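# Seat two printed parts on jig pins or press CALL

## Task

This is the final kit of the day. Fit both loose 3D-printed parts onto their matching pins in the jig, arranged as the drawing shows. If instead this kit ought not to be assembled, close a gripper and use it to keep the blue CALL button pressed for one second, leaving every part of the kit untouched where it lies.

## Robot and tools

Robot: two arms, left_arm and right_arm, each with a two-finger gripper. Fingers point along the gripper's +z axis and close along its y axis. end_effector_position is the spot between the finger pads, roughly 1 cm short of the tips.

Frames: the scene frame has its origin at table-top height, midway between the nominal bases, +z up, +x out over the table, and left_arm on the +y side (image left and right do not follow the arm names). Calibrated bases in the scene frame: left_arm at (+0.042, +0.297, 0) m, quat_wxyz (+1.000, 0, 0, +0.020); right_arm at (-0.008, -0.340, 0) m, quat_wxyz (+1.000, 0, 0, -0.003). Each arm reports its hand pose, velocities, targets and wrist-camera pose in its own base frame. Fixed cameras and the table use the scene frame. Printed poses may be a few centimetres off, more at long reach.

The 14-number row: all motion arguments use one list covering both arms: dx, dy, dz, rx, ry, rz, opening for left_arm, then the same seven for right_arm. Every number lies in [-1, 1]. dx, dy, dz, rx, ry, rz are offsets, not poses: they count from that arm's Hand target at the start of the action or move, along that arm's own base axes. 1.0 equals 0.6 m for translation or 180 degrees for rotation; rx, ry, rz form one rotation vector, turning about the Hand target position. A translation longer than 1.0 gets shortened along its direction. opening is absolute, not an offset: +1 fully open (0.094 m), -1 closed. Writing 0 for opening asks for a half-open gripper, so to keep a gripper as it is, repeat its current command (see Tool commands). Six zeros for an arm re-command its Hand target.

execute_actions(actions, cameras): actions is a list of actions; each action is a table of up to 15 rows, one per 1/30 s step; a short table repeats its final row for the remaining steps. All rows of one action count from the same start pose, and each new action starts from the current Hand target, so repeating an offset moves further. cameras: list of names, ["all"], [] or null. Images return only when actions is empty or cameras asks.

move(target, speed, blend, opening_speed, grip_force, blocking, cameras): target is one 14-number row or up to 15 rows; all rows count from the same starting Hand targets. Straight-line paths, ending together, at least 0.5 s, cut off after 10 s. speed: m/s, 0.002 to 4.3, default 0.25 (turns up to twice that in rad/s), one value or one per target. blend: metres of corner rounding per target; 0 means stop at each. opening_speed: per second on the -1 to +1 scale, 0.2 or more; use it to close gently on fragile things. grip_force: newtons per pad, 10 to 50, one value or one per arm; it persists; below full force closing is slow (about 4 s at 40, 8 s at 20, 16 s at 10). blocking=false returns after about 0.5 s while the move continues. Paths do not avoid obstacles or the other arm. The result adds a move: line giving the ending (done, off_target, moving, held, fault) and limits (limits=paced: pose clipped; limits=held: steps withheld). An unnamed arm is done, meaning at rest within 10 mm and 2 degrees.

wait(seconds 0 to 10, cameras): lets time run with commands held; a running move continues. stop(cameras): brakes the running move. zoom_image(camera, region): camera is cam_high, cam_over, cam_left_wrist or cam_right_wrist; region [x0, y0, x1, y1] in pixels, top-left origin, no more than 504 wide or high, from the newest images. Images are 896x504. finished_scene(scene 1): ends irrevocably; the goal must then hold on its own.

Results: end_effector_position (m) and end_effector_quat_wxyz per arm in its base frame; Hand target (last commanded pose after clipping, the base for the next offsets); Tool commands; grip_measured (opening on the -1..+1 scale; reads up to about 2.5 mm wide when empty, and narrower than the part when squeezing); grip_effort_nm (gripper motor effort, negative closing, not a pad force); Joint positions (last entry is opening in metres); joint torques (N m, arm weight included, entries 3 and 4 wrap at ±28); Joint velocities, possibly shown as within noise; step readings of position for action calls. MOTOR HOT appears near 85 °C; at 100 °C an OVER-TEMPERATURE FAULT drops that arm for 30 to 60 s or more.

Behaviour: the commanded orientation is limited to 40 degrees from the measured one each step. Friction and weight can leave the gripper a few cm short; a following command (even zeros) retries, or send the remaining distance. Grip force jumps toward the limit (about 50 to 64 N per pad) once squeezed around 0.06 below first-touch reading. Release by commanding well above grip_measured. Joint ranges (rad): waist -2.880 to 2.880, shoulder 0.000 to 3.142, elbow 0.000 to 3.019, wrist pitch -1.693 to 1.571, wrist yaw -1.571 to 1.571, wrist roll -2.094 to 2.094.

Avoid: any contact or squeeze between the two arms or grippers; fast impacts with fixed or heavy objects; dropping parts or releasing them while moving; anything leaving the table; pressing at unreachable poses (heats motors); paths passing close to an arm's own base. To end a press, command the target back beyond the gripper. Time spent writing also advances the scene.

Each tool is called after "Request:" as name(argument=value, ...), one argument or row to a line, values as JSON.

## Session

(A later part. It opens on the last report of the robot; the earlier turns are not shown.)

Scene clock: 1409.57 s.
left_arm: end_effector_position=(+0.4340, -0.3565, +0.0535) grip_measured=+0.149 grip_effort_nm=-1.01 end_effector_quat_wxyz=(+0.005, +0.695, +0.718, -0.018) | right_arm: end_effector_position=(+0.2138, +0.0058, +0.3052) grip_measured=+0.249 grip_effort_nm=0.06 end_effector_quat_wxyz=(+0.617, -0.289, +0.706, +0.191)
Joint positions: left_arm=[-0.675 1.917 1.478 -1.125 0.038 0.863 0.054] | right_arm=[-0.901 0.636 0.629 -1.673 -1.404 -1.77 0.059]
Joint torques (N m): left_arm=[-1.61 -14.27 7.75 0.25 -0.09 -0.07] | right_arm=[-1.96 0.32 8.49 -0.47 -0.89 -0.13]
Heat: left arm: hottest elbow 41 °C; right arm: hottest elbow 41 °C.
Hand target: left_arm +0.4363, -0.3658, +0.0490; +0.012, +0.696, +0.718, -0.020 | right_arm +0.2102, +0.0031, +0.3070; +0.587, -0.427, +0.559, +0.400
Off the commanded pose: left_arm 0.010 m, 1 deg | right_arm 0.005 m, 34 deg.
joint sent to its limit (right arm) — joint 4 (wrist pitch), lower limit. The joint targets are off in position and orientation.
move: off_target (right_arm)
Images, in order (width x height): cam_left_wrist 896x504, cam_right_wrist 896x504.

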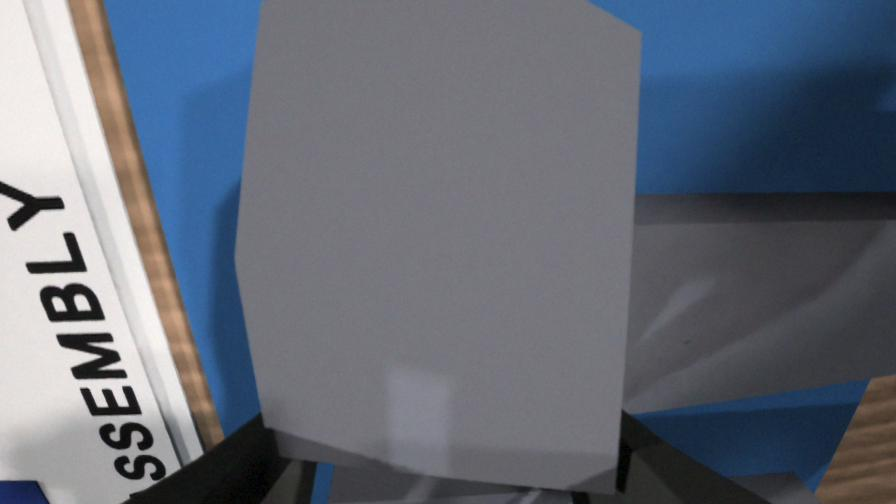

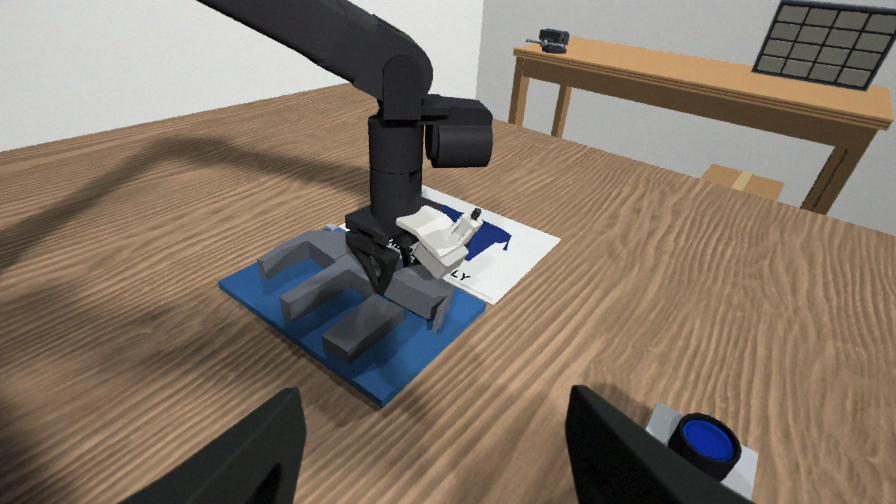

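Request:
move(
  target=[
    [-0.016,0.012,0.03,0,0.00,0.0,0.02,0,0,0,0,0,0,0.25],
  ],
  speed=0.08,
)

Request:
move(
  target=[
    [0,0,-0.03,0,0.00,0.0,0.02,0,0,0,0,0,0,0.25],
  ],
  speed=0.08,
  cameras=["cam_left_wrist","cam_right_wrist"],
)

Request:
zoom_image(
  camera="cam_right_wrist",
  region=[360, 220, 460, 330],
)

Scene clock: 1465.30 s.
left_arm: end_effector_position=(+0.4298, -0.3553, +0.0533) grip_measured=+0.149 grip_effort_nm=-1.01 end_effector_quat_wxyz=(+0.004, +0.695, +0.719, -0.019) | right_arm: end_effector_position=(+0.2138, +0.0058, +0.3052) grip_measured=+0.249 grip_effort_nm=0.06 end_effector_quat_wxyz=(+0.617, -0.289, +0.706, +0.191)
Joint positions: left_arm=[-0.678 1.909 1.466 -1.123 0.038 0.858 0.054] | right_arm=[-0.901 0.636 0.629 -1.673 -1.404 -1.77 0.059]
Joint torques (N m): left_arm=[-1.85 -16.97 7.32 -0.51 -0.08 -0.12] | right_arm=[-1.9 0.26 8.49 -0.47 -0.89 -0.13]
Heat: left arm: hottest elbow 40 °C; right arm: hottest elbow 41 °C.
Hand target: left_arm +0.4267, -0.3586, +0.0670; +0.012, +0.696, +0.718, -0.020 | right_arm +0.2102, +0.0031, +0.3070; +0.587, -0.427, +0.559, +0.400
Off the commanded pose: left_arm 0.014 m, 1 deg | right_arm 0.005 m, 34 deg.
joint sent to its limit (right arm) — joint 4 (wrist pitch), lower limit. The joint targets are off in position and orientation.
move: off_target (left_arm, right_arm)

Scene clock: 1466.30 s.
left_arm: end_effector_position=(+0.4294, -0.3557, +0.0500) grip_measured=+0.149 grip_effort_nm=-1.01 end_effector_quat_wxyz=(+0.008, +0.697, +0.717, -0.020) | right_arm: end_effector_position=(+0.2138, +0.0058, +0.3052) grip_measured=+0.249 grip_effort_nm=0.06 end_effector_quat_wxyz=(+0.617, -0.289, +0.706, +0.191)
Joint positions: left_arm=[-0.678 1.908 1.453 -1.103 0.041 0.865 0.054] | right_arm=[-0.901 0.636 0.629 -1.673 -1.404 -1.77 0.059]
Joint torques (N m): left_arm=[-1.49 -14.33 6.39 0.12 -0.08 -0.12] | right_arm=[-1.96 0.32 8.5 -0.49 -0.89 -0.13]
Heat: left arm: hottest elbow 40 °C; right arm: hottest elbow 41 °C.
Hand target: left_arm +0.4267, -0.3586, +0.0490; +0.012, +0.696, +0.718, -0.020 | right_arm +0.2102, +0.0031, +0.3070; +0.587, -0.427, +0.559, +0.400
Off the commanded pose: left_arm 0.004 m, 0 deg | right_arm 0.005 m, 34 deg.
joint sent to its limit (right arm) — joint 4 (wrist pitch), lower limit. The joint targets are off in position and orientation.
move: off_target (right_arm)
Images, in order (width x height): cam_left_wrist 896x504, cam_right_wrist 896x504.

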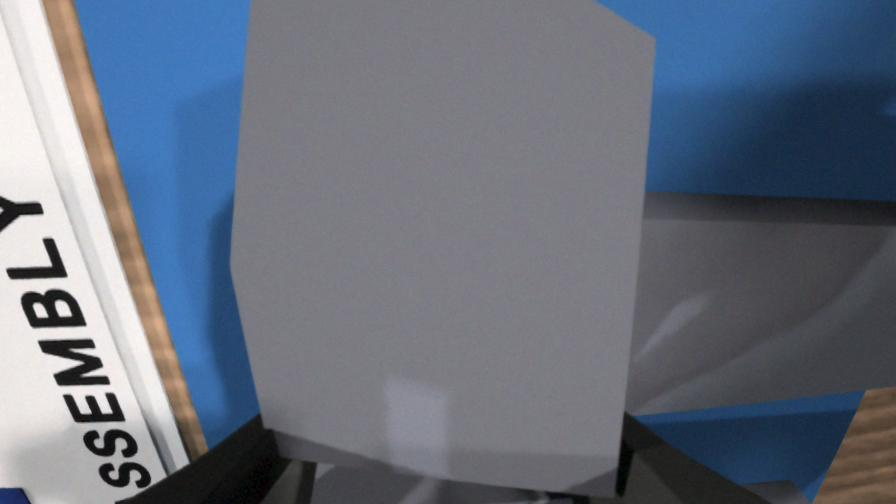

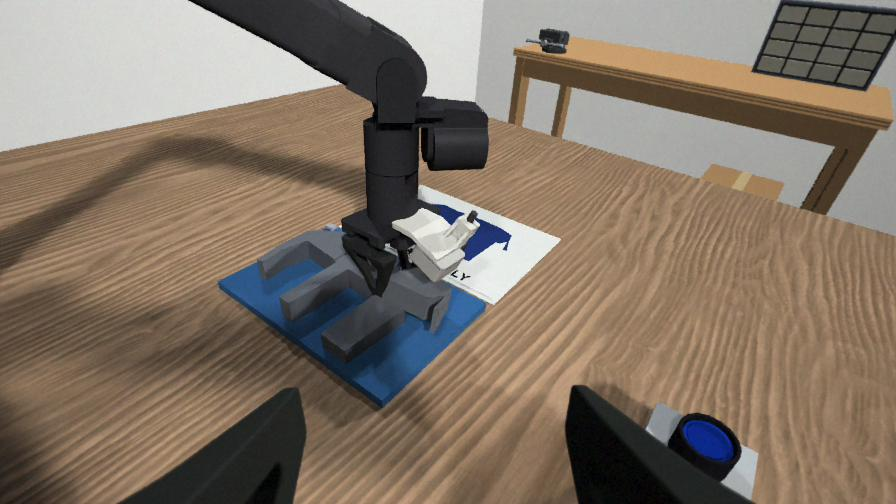

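Scaled by 4.582 from the camera's 896x504 image, which has a finer 1280x720 frame.

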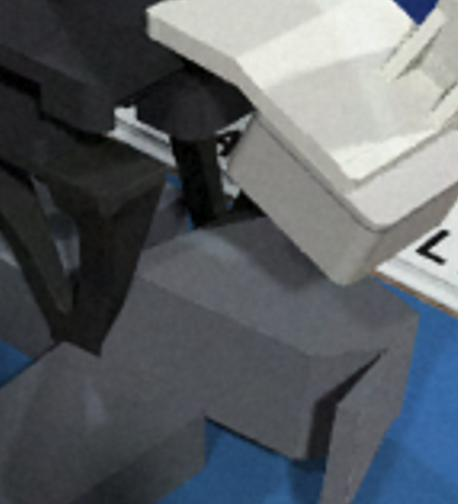

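Request:
move(
  target=[
    [0,0,0,0,0.00,0.0,0.3,0,0,0,0,0,0,0.25],
  ],
  opening_speed=0.2,
  cameras=["cam_left_wrist","cam_right_wrist"],
)

Request:
zoom_image(
  camera="cam_right_wrist",
  region=[360, 220, 460, 330],
)

Scene clock: 1476.10 s.
left_arm: end_effector_position=(+0.4314, -0.3555, +0.0489) grip_measured=+0.298 grip_effort_nm=0.10 end_effector_quat_wxyz=(+0.012, +0.694, +0.720, -0.018) | right_arm: end_effector_position=(+0.2138, +0.0058, +0.3052) grip_measured=+0.249 grip_effort_nm=0.06 end_effector_quat_wxyz=(+0.617, -0.289, +0.706, +0.191)
Joint positions: left_arm=[-0.677 1.908 1.45 -1.093 0.038 0.857 0.061] | right_arm=[-0.901 0.636 0.629 -1.673 -1.404 -1.77 0.059]
Joint torques (N m): left_arm=[-1.44 -14.8 6.56 0.06 -0.05 -0.08] | right_arm=[-2.02 0.32 8.47 -0.49 -0.88 -0.13]
Heat: left arm: hottest elbow 39 °C; right arm: hottest elbow 41 °C.
Hand target: left_arm +0.4267, -0.3586, +0.0490; +0.012, +0.696, +0.718, -0.020 | right_arm +0.2102, +0.0031, +0.3070; +0.587, -0.427, +0.559, +0.400
Off the commanded pose: left_arm 0.006 m, 0 deg | right_arm 0.005 m, 34 deg.
joint sent to its limit (right arm) — joint 4 (wrist pitch), lower limit. The joint targets are off in position and orientation.
move: off_target (right_arm)
Images, in order (width x height): cam_left_wrist 896x504, cam_right_wrist 896x504.

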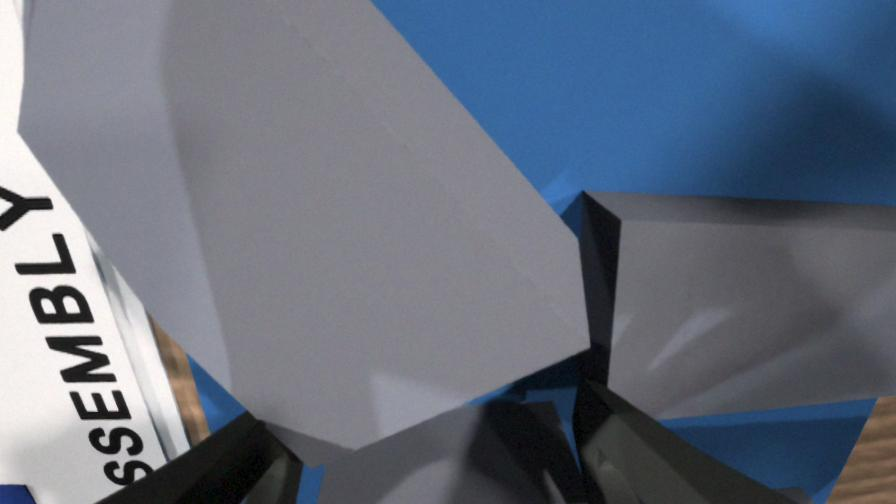

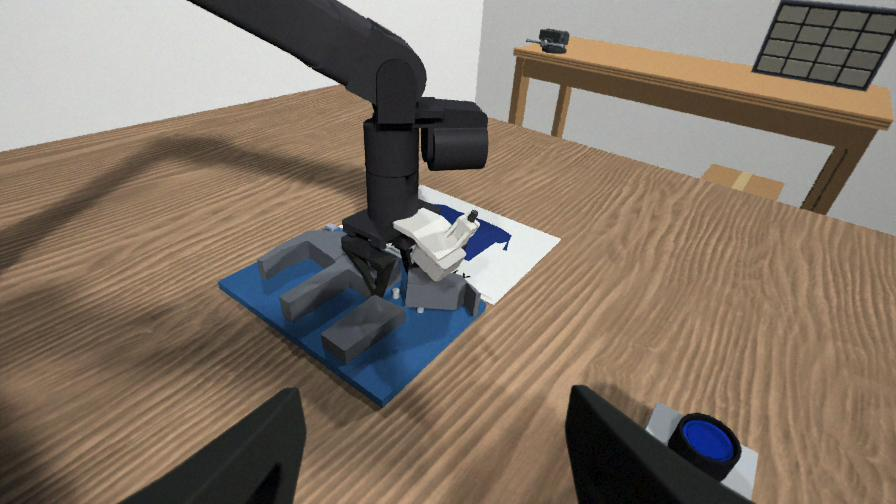

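Scaled by 4.582 from the camera's 896x504 image, which has a finer 1280x720 frame.

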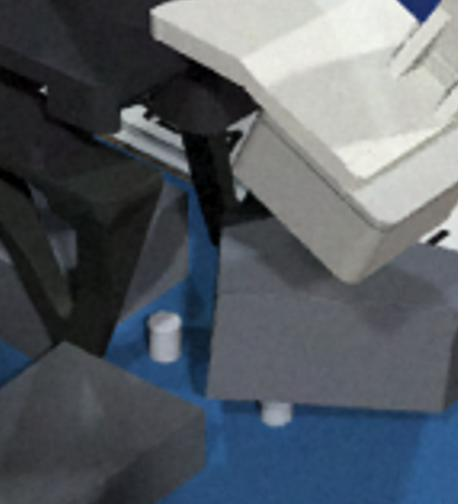

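Request:
move(
  target=[
    [0,0,0,0,0.00,0.0,0.6,0,0,0,0,0,0,0.25],
  ],
  opening_speed=0.3,
)

Request:
move(
  target=[
    [0.01,0.0,0.15,0,0.00,0.0,0.8,0,0,0,0,0,0,0.25],
    [-0.2,0.35,0.2,0,0.00,0.0,0.8,0,0,0,0,0,0,0.25],
  ],
  speed=[0.1,0.25],
  cameras=["all"],
)

Request:
zoom_image(
  camera="cam_over",
  region=[260, 200, 600, 440],
)

Request:
zoom_image(
  camera="cam_right_wrist",
  region=[200, 150, 500, 410],
)

Scene clock: 1489.33 s.
left_arm: end_effector_position=(+0.4357, -0.3508, +0.0473) grip_measured=+0.598 grip_effort_nm=0.14 end_effector_quat_wxyz=(+0.014, +0.692, +0.722, -0.011) | right_arm: end_effector_position=(+0.2138, +0.0058, +0.3052) grip_measured=+0.249 grip_effort_nm=0.06 end_effector_quat_wxyz=(+0.617, -0.289, +0.706, +0.191)
Joint positions: left_arm=[-0.669 1.908 1.446 -1.083 0.025 0.858 0.075] | right_arm=[-0.901 0.636 0.629 -1.673 -1.404 -1.77 0.059]
Joint torques (N m): left_arm=[-1.79 -14.33 6.71 -0.09 0.45 -0.08] | right_arm=[-1.9 0.38 8.46 -0.47 -0.89 -0.13]
Heat: left arm: hottest elbow 39 °C; right arm: hottest elbow 41 °C.
Hand target: left_arm +0.4267, -0.3586, +0.0490; +0.012, +0.696, +0.718, -0.020 | right_arm +0.2102, +0.0031, +0.3070; +0.587, -0.427, +0.559, +0.400
Off the commanded pose: left_arm 0.012 m, 1 deg | right_arm 0.005 m, 34 deg.
joint sent to its limit (right arm) — joint 4 (wrist pitch), lower limit. The joint targets are off in position and orientation.
move: off_target (left_arm, right_arm)

Scene clock: 1492.90 s.
left_arm: end_effector_position=(+0.3060, -0.1508, +0.1630) grip_measured=+0.799 grip_effort_nm=0.10 end_effector_quat_wxyz=(+0.004, +0.693, +0.721, -0.018) | right_arm: end_effector_position=(+0.2138, +0.0058, +0.3052) grip_measured=+0.249 grip_effort_nm=0.06 end_effector_quat_wxyz=(+0.617, -0.289, +0.706, +0.191)
Joint positions: left_arm=[-0.437 1.268 0.999 -1.306 0.038 1.095 0.084] | right_arm=[-0.901 0.636 0.629 -1.673 -1.404 -1.77 0.059]
Joint torques (N m): left_arm=[-0.44 -6.95 7.94 -0.51 0.09 0.12] | right_arm=[-2.02 0.32 8.51 -0.47 -0.89 -0.14]
Heat: left arm: hottest elbow 39 °C; right arm: hottest elbow 41 °C.
Hand target: left_arm +0.3067, -0.1486, +0.1690; +0.012, +0.696, +0.718, -0.020 | right_arm +0.2102, +0.0031, +0.3070; +0.587, -0.427, +0.559, +0.400
Off the commanded pose: left_arm 0.006 m, 1 deg | right_arm 0.005 m, 34 deg.
joint sent to its limit (right arm) — joint 4 (wrist pitch), lower limit. The joint targets are off in position and orientation.
move: off_target (right_arm)

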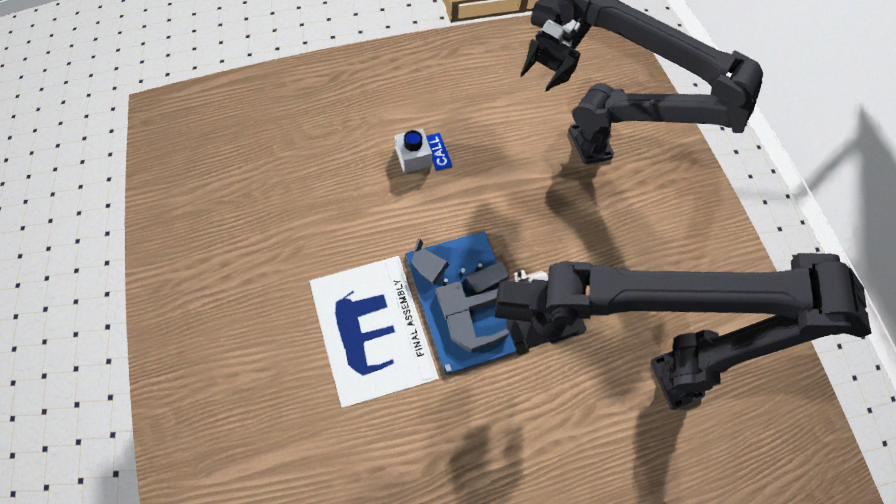

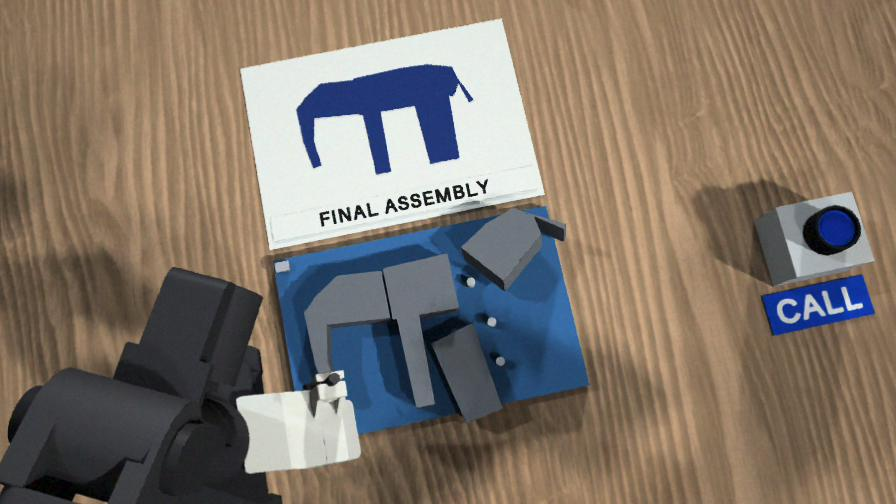

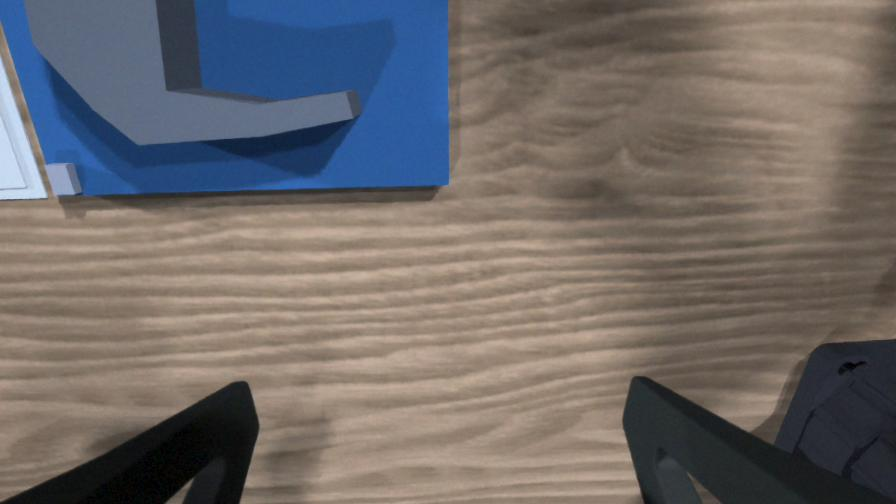

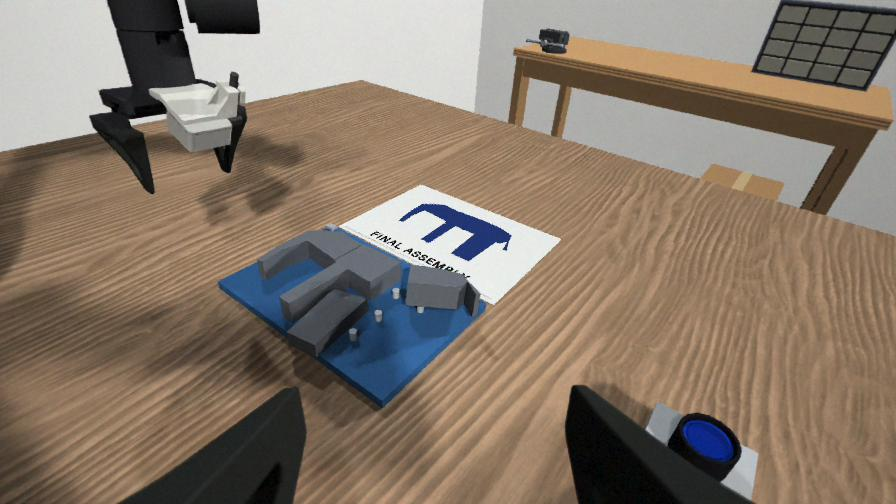

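Scaled by 1.482 from the camera's 896x504 image, which has a finer 1280x720 frame.

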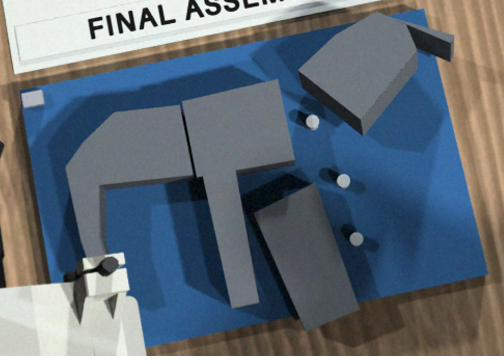

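Scaled by 1.680 from the camera's 896x504 image, which has a finer 1280x720 frame.

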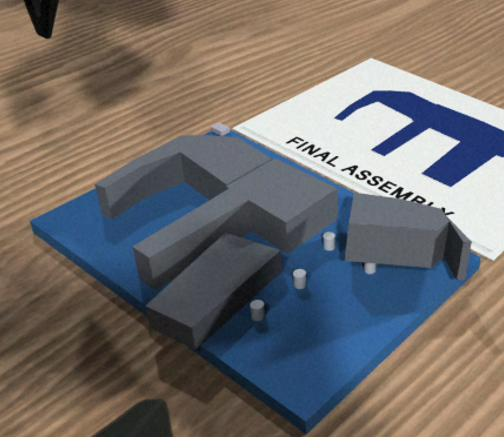

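Request:
move(
  target=[
    [-0.1,0.35,0.15,0,0.00,0.0,0.8,0,0,0,-0.302,0.431,-0.302,0.6],
    [-0.1,0.35,0.15,0,0.00,0.0,0.8,0.28,0.51,-0.28,-0.302,0.431,-0.302,0.6],
  ],
  speed=0.25,
  cameras=["all"],
)

Request:
zoom_image(
  camera="cam_left_wrist",
  region=[500, 100, 896, 400],
)

Scene clock: 1512.60 s.
left_arm: end_effector_position=(+0.2379, +0.0567, +0.2373) grip_measured=+0.799 grip_effort_nm=0.10 end_effector_quat_wxyz=(-0.006, +0.693, +0.719, -0.043) | right_arm: end_effector_position=(+0.3574, +0.2922, +0.1211) grip_measured=+0.598 grip_effort_nm=0.07 end_effector_quat_wxyz=(-0.021, -0.032, +0.999, -0.004)
Joint positions: left_arm=[0.26 1.023 1.01 -1.639 0.034 1.796 0.084] | right_arm=[0.679 1.635 1.273 -1.247 -0.019 0.614 0.075]
Joint torques (N m): left_arm=[0.09 -4.19 11.4 -0.64 0.02 0.09] | right_arm=[-0.91 -13.45 13.79 0.14 0.07 0.01]
Heat: left arm: hottest elbow 38 °C; right arm: hottest elbow 44 °C.
Hand target: left_arm +0.2467, +0.0614, +0.2590; +0.012, +0.696, +0.718, -0.020 | right_arm +0.3782, +0.3091, +0.1390; +0.005, -0.027, +1.000, +0.014
Off the commanded pose: left_arm 0.024 m, 3 deg | right_arm 0.032 m, 4 deg.
move: off_target (left_arm, right_arm)

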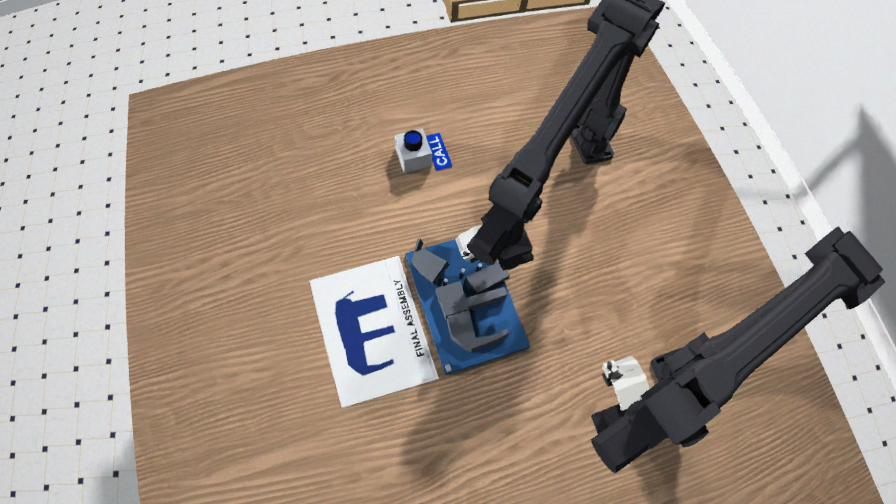

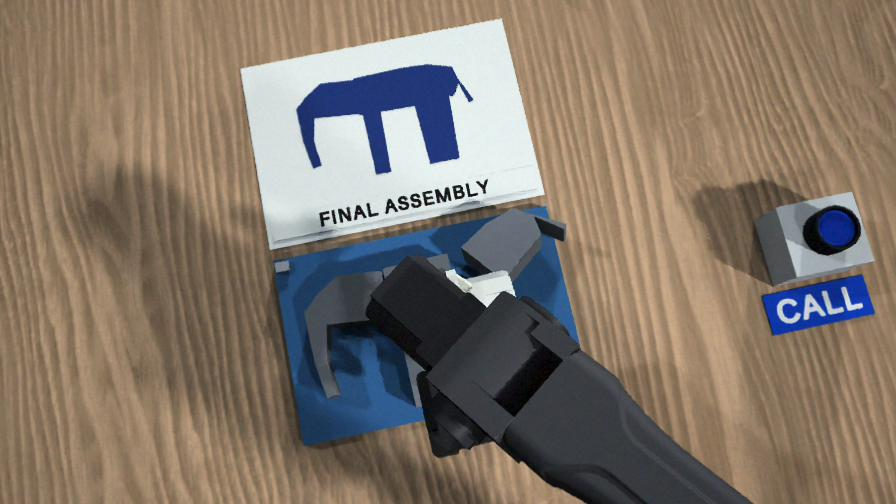

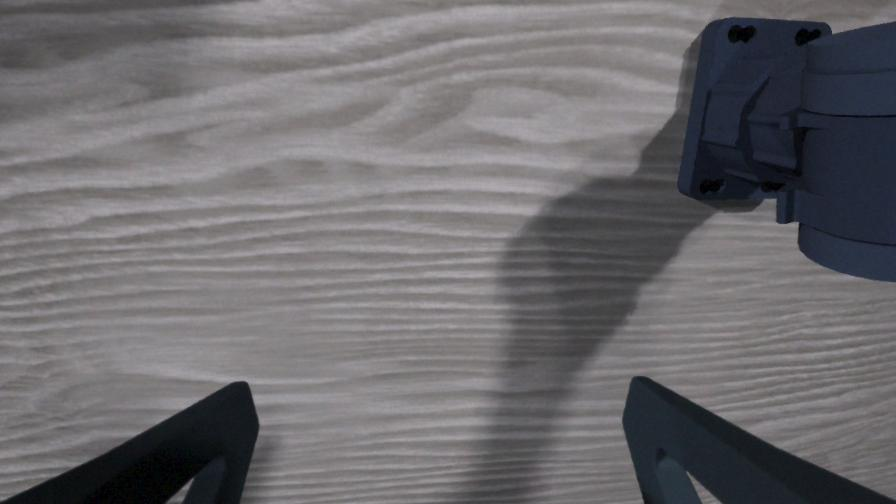

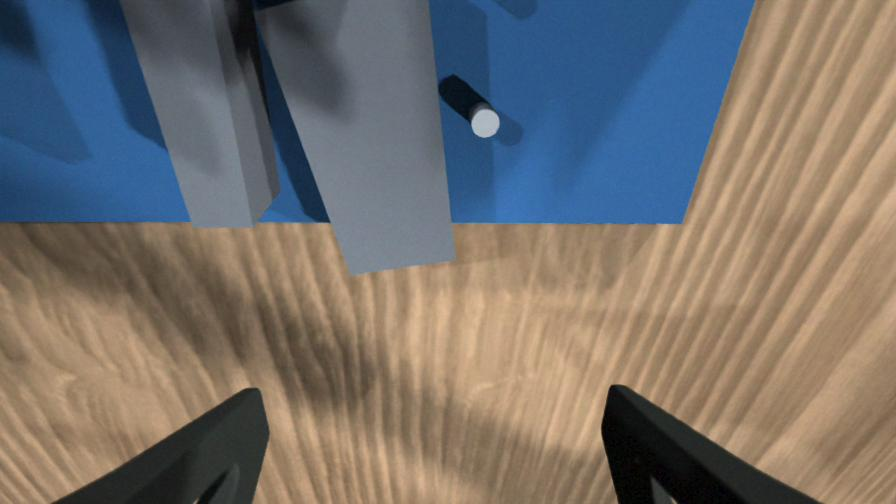

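Scaled by 1.273 from the camera's 896x504 image, which has a finer 1280x720 frame.

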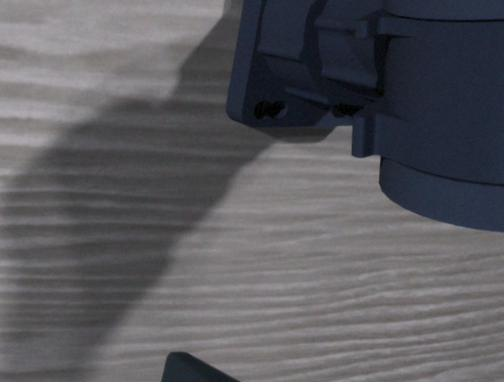

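Request:
move(
  target=[
    [0,0,0,0,0.00,0.0,0.8,-0.017,0.012,-0.11,0,0,0.045,0.15],
  ],
  speed=0.1,
  cameras=["cam_over","cam_right_wrist"],
)

Scene clock: 1526.13 s.
left_arm: end_effector_position=(+0.2379, +0.0567, +0.2373) grip_measured=+0.799 grip_effort_nm=0.09 end_effector_quat_wxyz=(-0.006, +0.693, +0.719, -0.043) | right_arm: end_effector_position=(+0.3673, +0.3096, +0.0777) grip_measured=+0.152 grip_effort_nm=-0.11 end_effector_quat_wxyz=(+0.000, -0.086, +0.996, +0.012)
Joint positions: left_arm=[0.26 1.023 1.01 -1.639 0.034 1.796 0.084] | right_arm=[0.694 1.695 1.227 -1.089 -0.019 0.522 0.054]
Joint torques (N m): left_arm=[-0.09 -4.13 11.49 -0.8 0.08 0.06] | right_arm=[-0.56 -13.8 7.82 0.57 0 -0.14]
Heat: left arm: hottest elbow 39 °C; right arm: hottest elbow 45 °C.
Hand target: left_arm +0.2467, +0.0614, +0.2590; +0.012, +0.696, +0.718, -0.020 | right_arm +0.3680, +0.3163, +0.0730; +0.004, -0.098, +0.995, +0.014
Off the commanded pose: left_arm 0.024 m, 3 deg | right_arm 0.008 m, 1 deg.
move: off_target (left_arm)
Images, in order (width x height): cam_over 896x504, cam_right_wrist 896x504.

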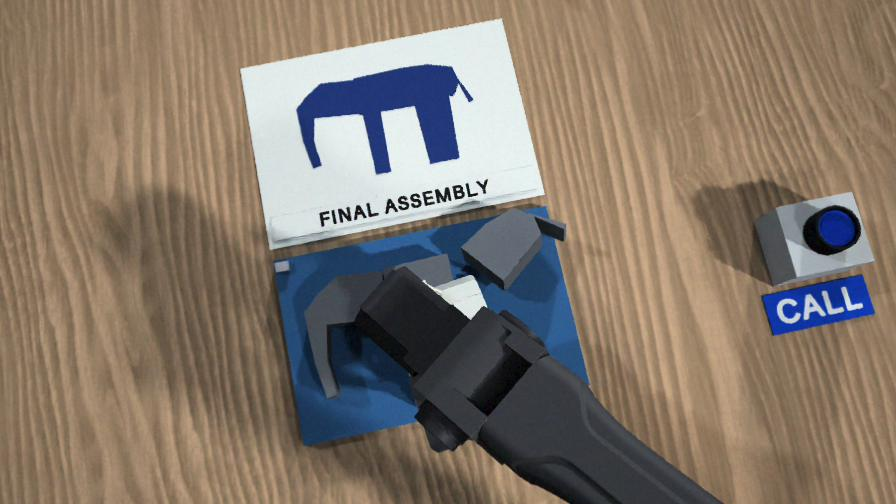

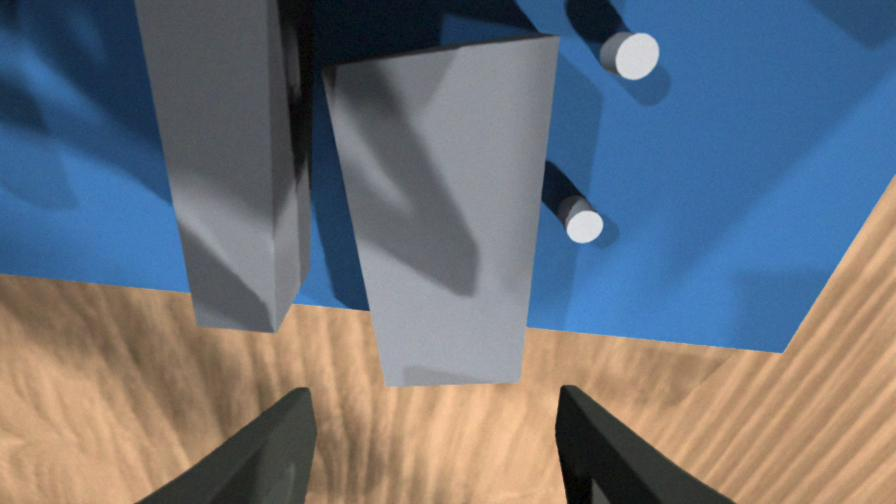

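Request:
move(
  target=[
    [0,0,0,0,0.00,0.0,0.8,-0.002,0.0,-0.07,0,0,0.0,0.15],
  ],
  speed=0.06,
  cameras=["cam_right_wrist"],
)

Scene clock: 1532.60 s.
left_arm: end_effector_position=(+0.2379, +0.0567, +0.2373) grip_measured=+0.799 grip_effort_nm=0.09 end_effector_quat_wxyz=(-0.006, +0.693, +0.719, -0.043) | right_arm: end_effector_position=(+0.3676, +0.3098, +0.0372) grip_measured=+0.152 grip_effort_nm=-0.11 end_effector_quat_wxyz=(+0.002, -0.086, +0.996, +0.013)
Joint positions: left_arm=[0.26 1.023 1.01 -1.639 0.034 1.796 0.084] | right_arm=[0.694 1.747 1.176 -0.983 -0.019 0.522 0.054]
Joint torques (N m): left_arm=[1.08 -4.84 11.54 -0.72 0.04 0.09] | right_arm=[-0.56 -13.8 7.25 0.58 0 -0.13]
Heat: left arm: hottest elbow 40 °C; right arm: hottest elbow 45 °C.
Hand target: left_arm +0.2467, +0.0614, +0.2590; +0.012, +0.696, +0.718, -0.020 | right_arm +0.3668, +0.3163, +0.0310; +0.004, -0.098, +0.995, +0.014
Off the commanded pose: left_arm 0.024 m, 3 deg | right_arm 0.009 m, 1 deg.
move: off_target (left_arm)
Images, in order (width x height): cam_right_wrist 896x504.

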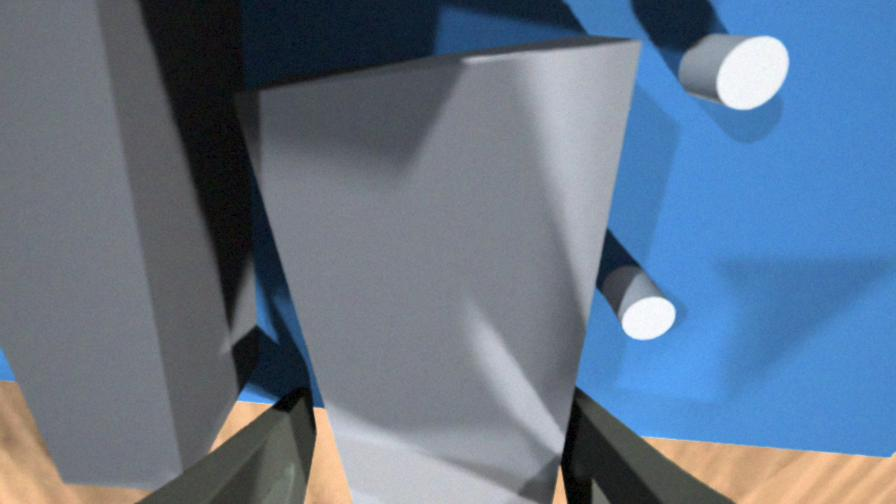

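Request:
move(
  target=[
    [0,0,0,0,0.00,0.0,0.8,0,0.0,0,0,0,0.0,-0.5],
  ],
  opening_speed=0.4,
)

Request:
move(
  target=[
    [0,0,0,0,0.00,0.0,0.8,-0.005,0.0,0.25,0,0,0.0,-0.5],
    [0,0,0,0,0.00,0.0,0.8,0.01,-0.2,0.2,0,0,0.0,-0.5],
    [0,0,0,0,0.00,0.0,0.8,0.0,-0.27,0.06,0,0,0.0,-0.5],
  ],
  speed=[0.1,0.2,0.15],
  blend=[0.03,0.03,0],
  cameras=["all"],
)

Scene clock: 1541.60 s.
left_arm: end_effector_position=(+0.2379, +0.0567, +0.2373) grip_measured=+0.799 grip_effort_nm=0.10 end_effector_quat_wxyz=(-0.006, +0.693, +0.719, -0.043) | right_arm: end_effector_position=(+0.3680, +0.3093, +0.0372) grip_measured=-0.177 grip_effort_nm=-1.05 end_effector_quat_wxyz=(+0.002, -0.086, +0.996, +0.013)
Joint positions: left_arm=[0.26 1.023 1.01 -1.639 0.034 1.796 0.084] | right_arm=[0.693 1.747 1.176 -0.983 -0.019 0.522 0.039]
Joint torques (N m): left_arm=[0.91 -3.66 11.32 -0.66 0.02 0.05] | right_arm=[-0.62 -13.8 7.27 0.57 0.01 -0.13]
Heat: left arm: hottest elbow 40 °C; right arm: hottest elbow 45 °C.
Hand target: left_arm +0.2467, +0.0614, +0.2590; +0.012, +0.696, +0.718, -0.020 | right_arm +0.3668, +0.3163, +0.0310; +0.004, -0.098, +0.995, +0.014
Off the commanded pose: left_arm 0.024 m, 3 deg | right_arm 0.009 m, 1 deg.
move: off_target (left_arm)

Scene clock: 1545.43 s.
left_arm: end_effector_position=(+0.2379, +0.0567, +0.2373) grip_measured=+0.799 grip_effort_nm=0.10 end_effector_quat_wxyz=(-0.006, +0.693, +0.719, -0.043) | right_arm: end_effector_position=(+0.3614, +0.1523, +0.0651) grip_measured=-0.177 grip_effort_nm=-1.05 end_effector_quat_wxyz=(-0.007, -0.093, +0.996, +0.007)
Joint positions: left_arm=[0.26 1.023 1.01 -1.639 0.034 1.796 0.084] | right_arm=[0.392 1.515 0.966 -1.031 -0.018 0.206 0.039]
Joint torques (N m): left_arm=[0.32 -4.07 11.49 -0.76 0.01 0.07] | right_arm=[-1.9 -11.34 7.47 0.55 -0.03 -0.15]
Heat: left arm: hottest elbow 41 °C; right arm: hottest elbow 45 °C.
Hand target: left_arm +0.2467, +0.0614, +0.2590; +0.012, +0.696, +0.718, -0.020 | right_arm +0.3668, +0.1543, +0.0670; +0.004, -0.098, +0.995, +0.014
Off the commanded pose: left_arm 0.024 m, 3 deg | right_arm 0.006 m, 2 deg.
move: off_target (left_arm)

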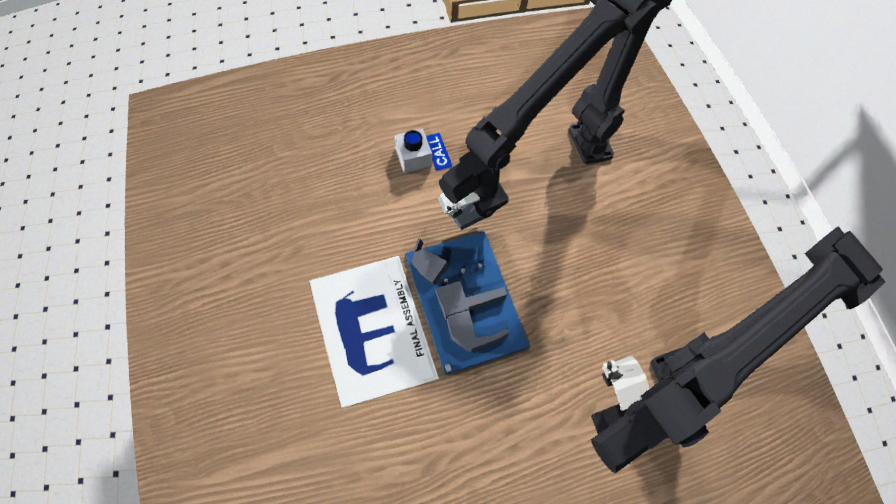

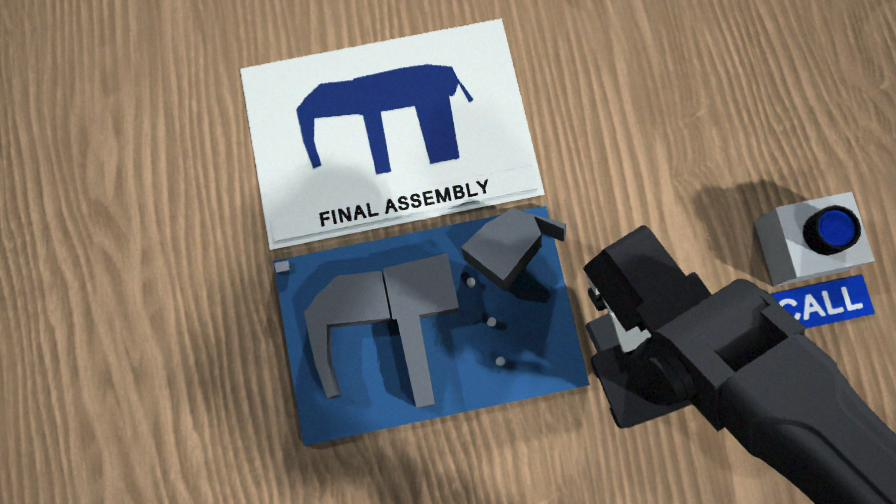

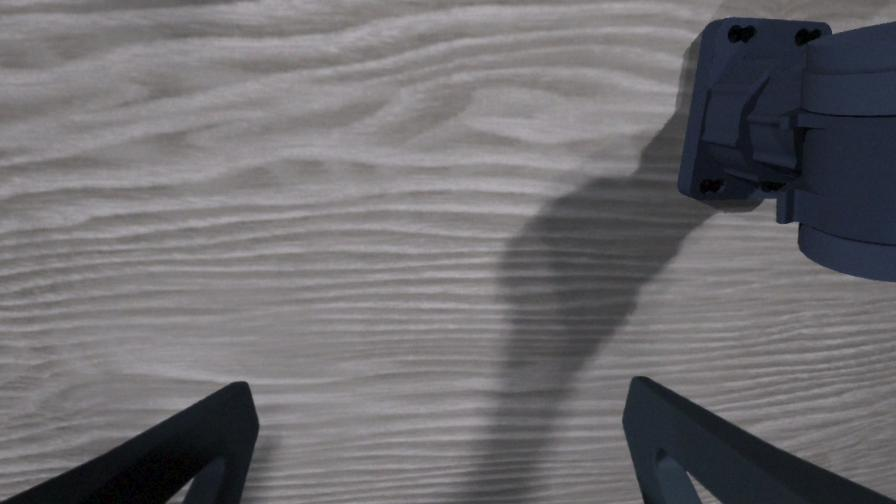

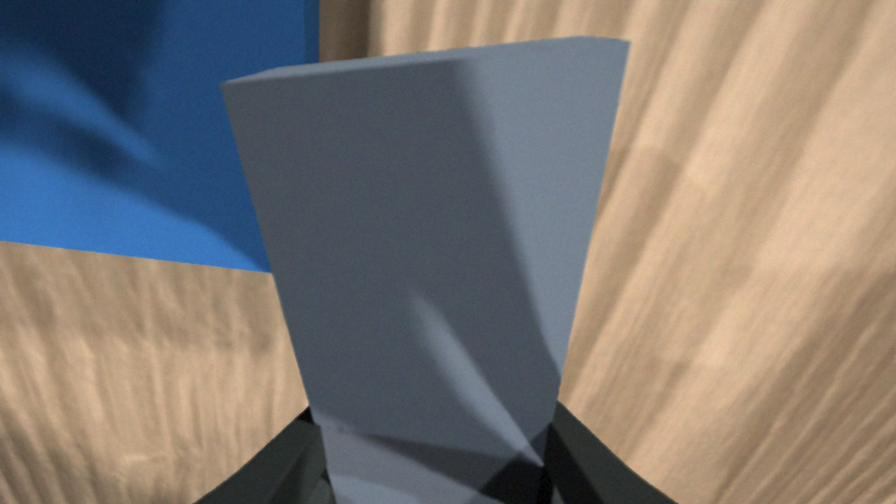

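Request:
move(
  target=[
    [0,0,0,0,0.00,0.0,0.8,-0.04,-0.07,-0.02,0,0,0,-0.5],
    [0,0,0,0,0.00,0.0,0.8,-0.04,-0.08,-0.066,0,0,0.0,-0.5],
  ],
  speed=[0.15,0.05],
  cameras=["cam_high","cam_over"],
)

Scene clock: 1553.63 s.
left_arm: end_effector_position=(+0.2379, +0.0567, +0.2373) grip_measured=+0.799 grip_effort_nm=0.09 end_effector_quat_wxyz=(-0.006, +0.693, +0.719, -0.043) | right_arm: end_effector_position=(+0.3379, +0.1087, +0.0306) grip_measured=-0.177 grip_effort_nm=-1.05 end_effector_quat_wxyz=(+0.000, -0.098, +0.995, +0.010)
Joint positions: left_arm=[0.26 1.023 1.01 -1.639 0.034 1.796 0.084] | right_arm=[0.303 1.475 0.811 -0.903 -0.019 0.108 0.039]
Joint torques (N m): left_arm=[0.21 -3.49 11.37 -0.51 0.05 0.1] | right_arm=[-2.02 -8.7 6.84 0.58 -0.05 -0.15]
Heat: left arm: hottest elbow 41 °C; right arm: hottest elbow 45 °C.
Hand target: left_arm +0.2467, +0.0614, +0.2590; +0.012, +0.696, +0.718, -0.020 | right_arm +0.3428, +0.1063, +0.0274; +0.004, -0.098, +0.995, +0.014
Off the commanded pose: left_arm 0.024 m, 3 deg | right_arm 0.006 m, 1 deg.
move: off_target (left_arm)
Images, in order (width x height): cam_high 896x504, cam_over 896x504.

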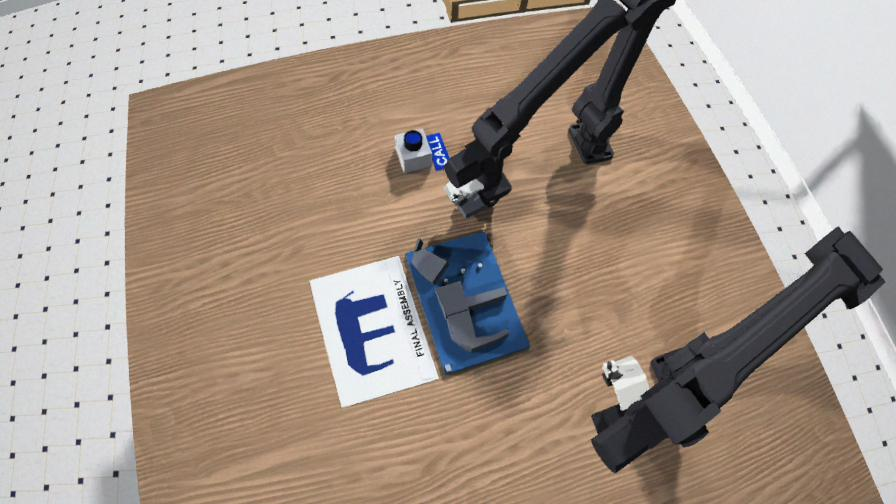

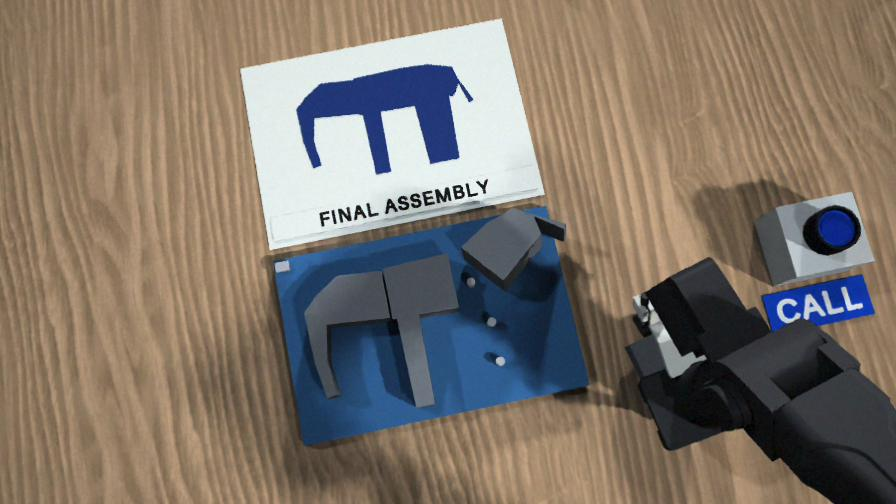

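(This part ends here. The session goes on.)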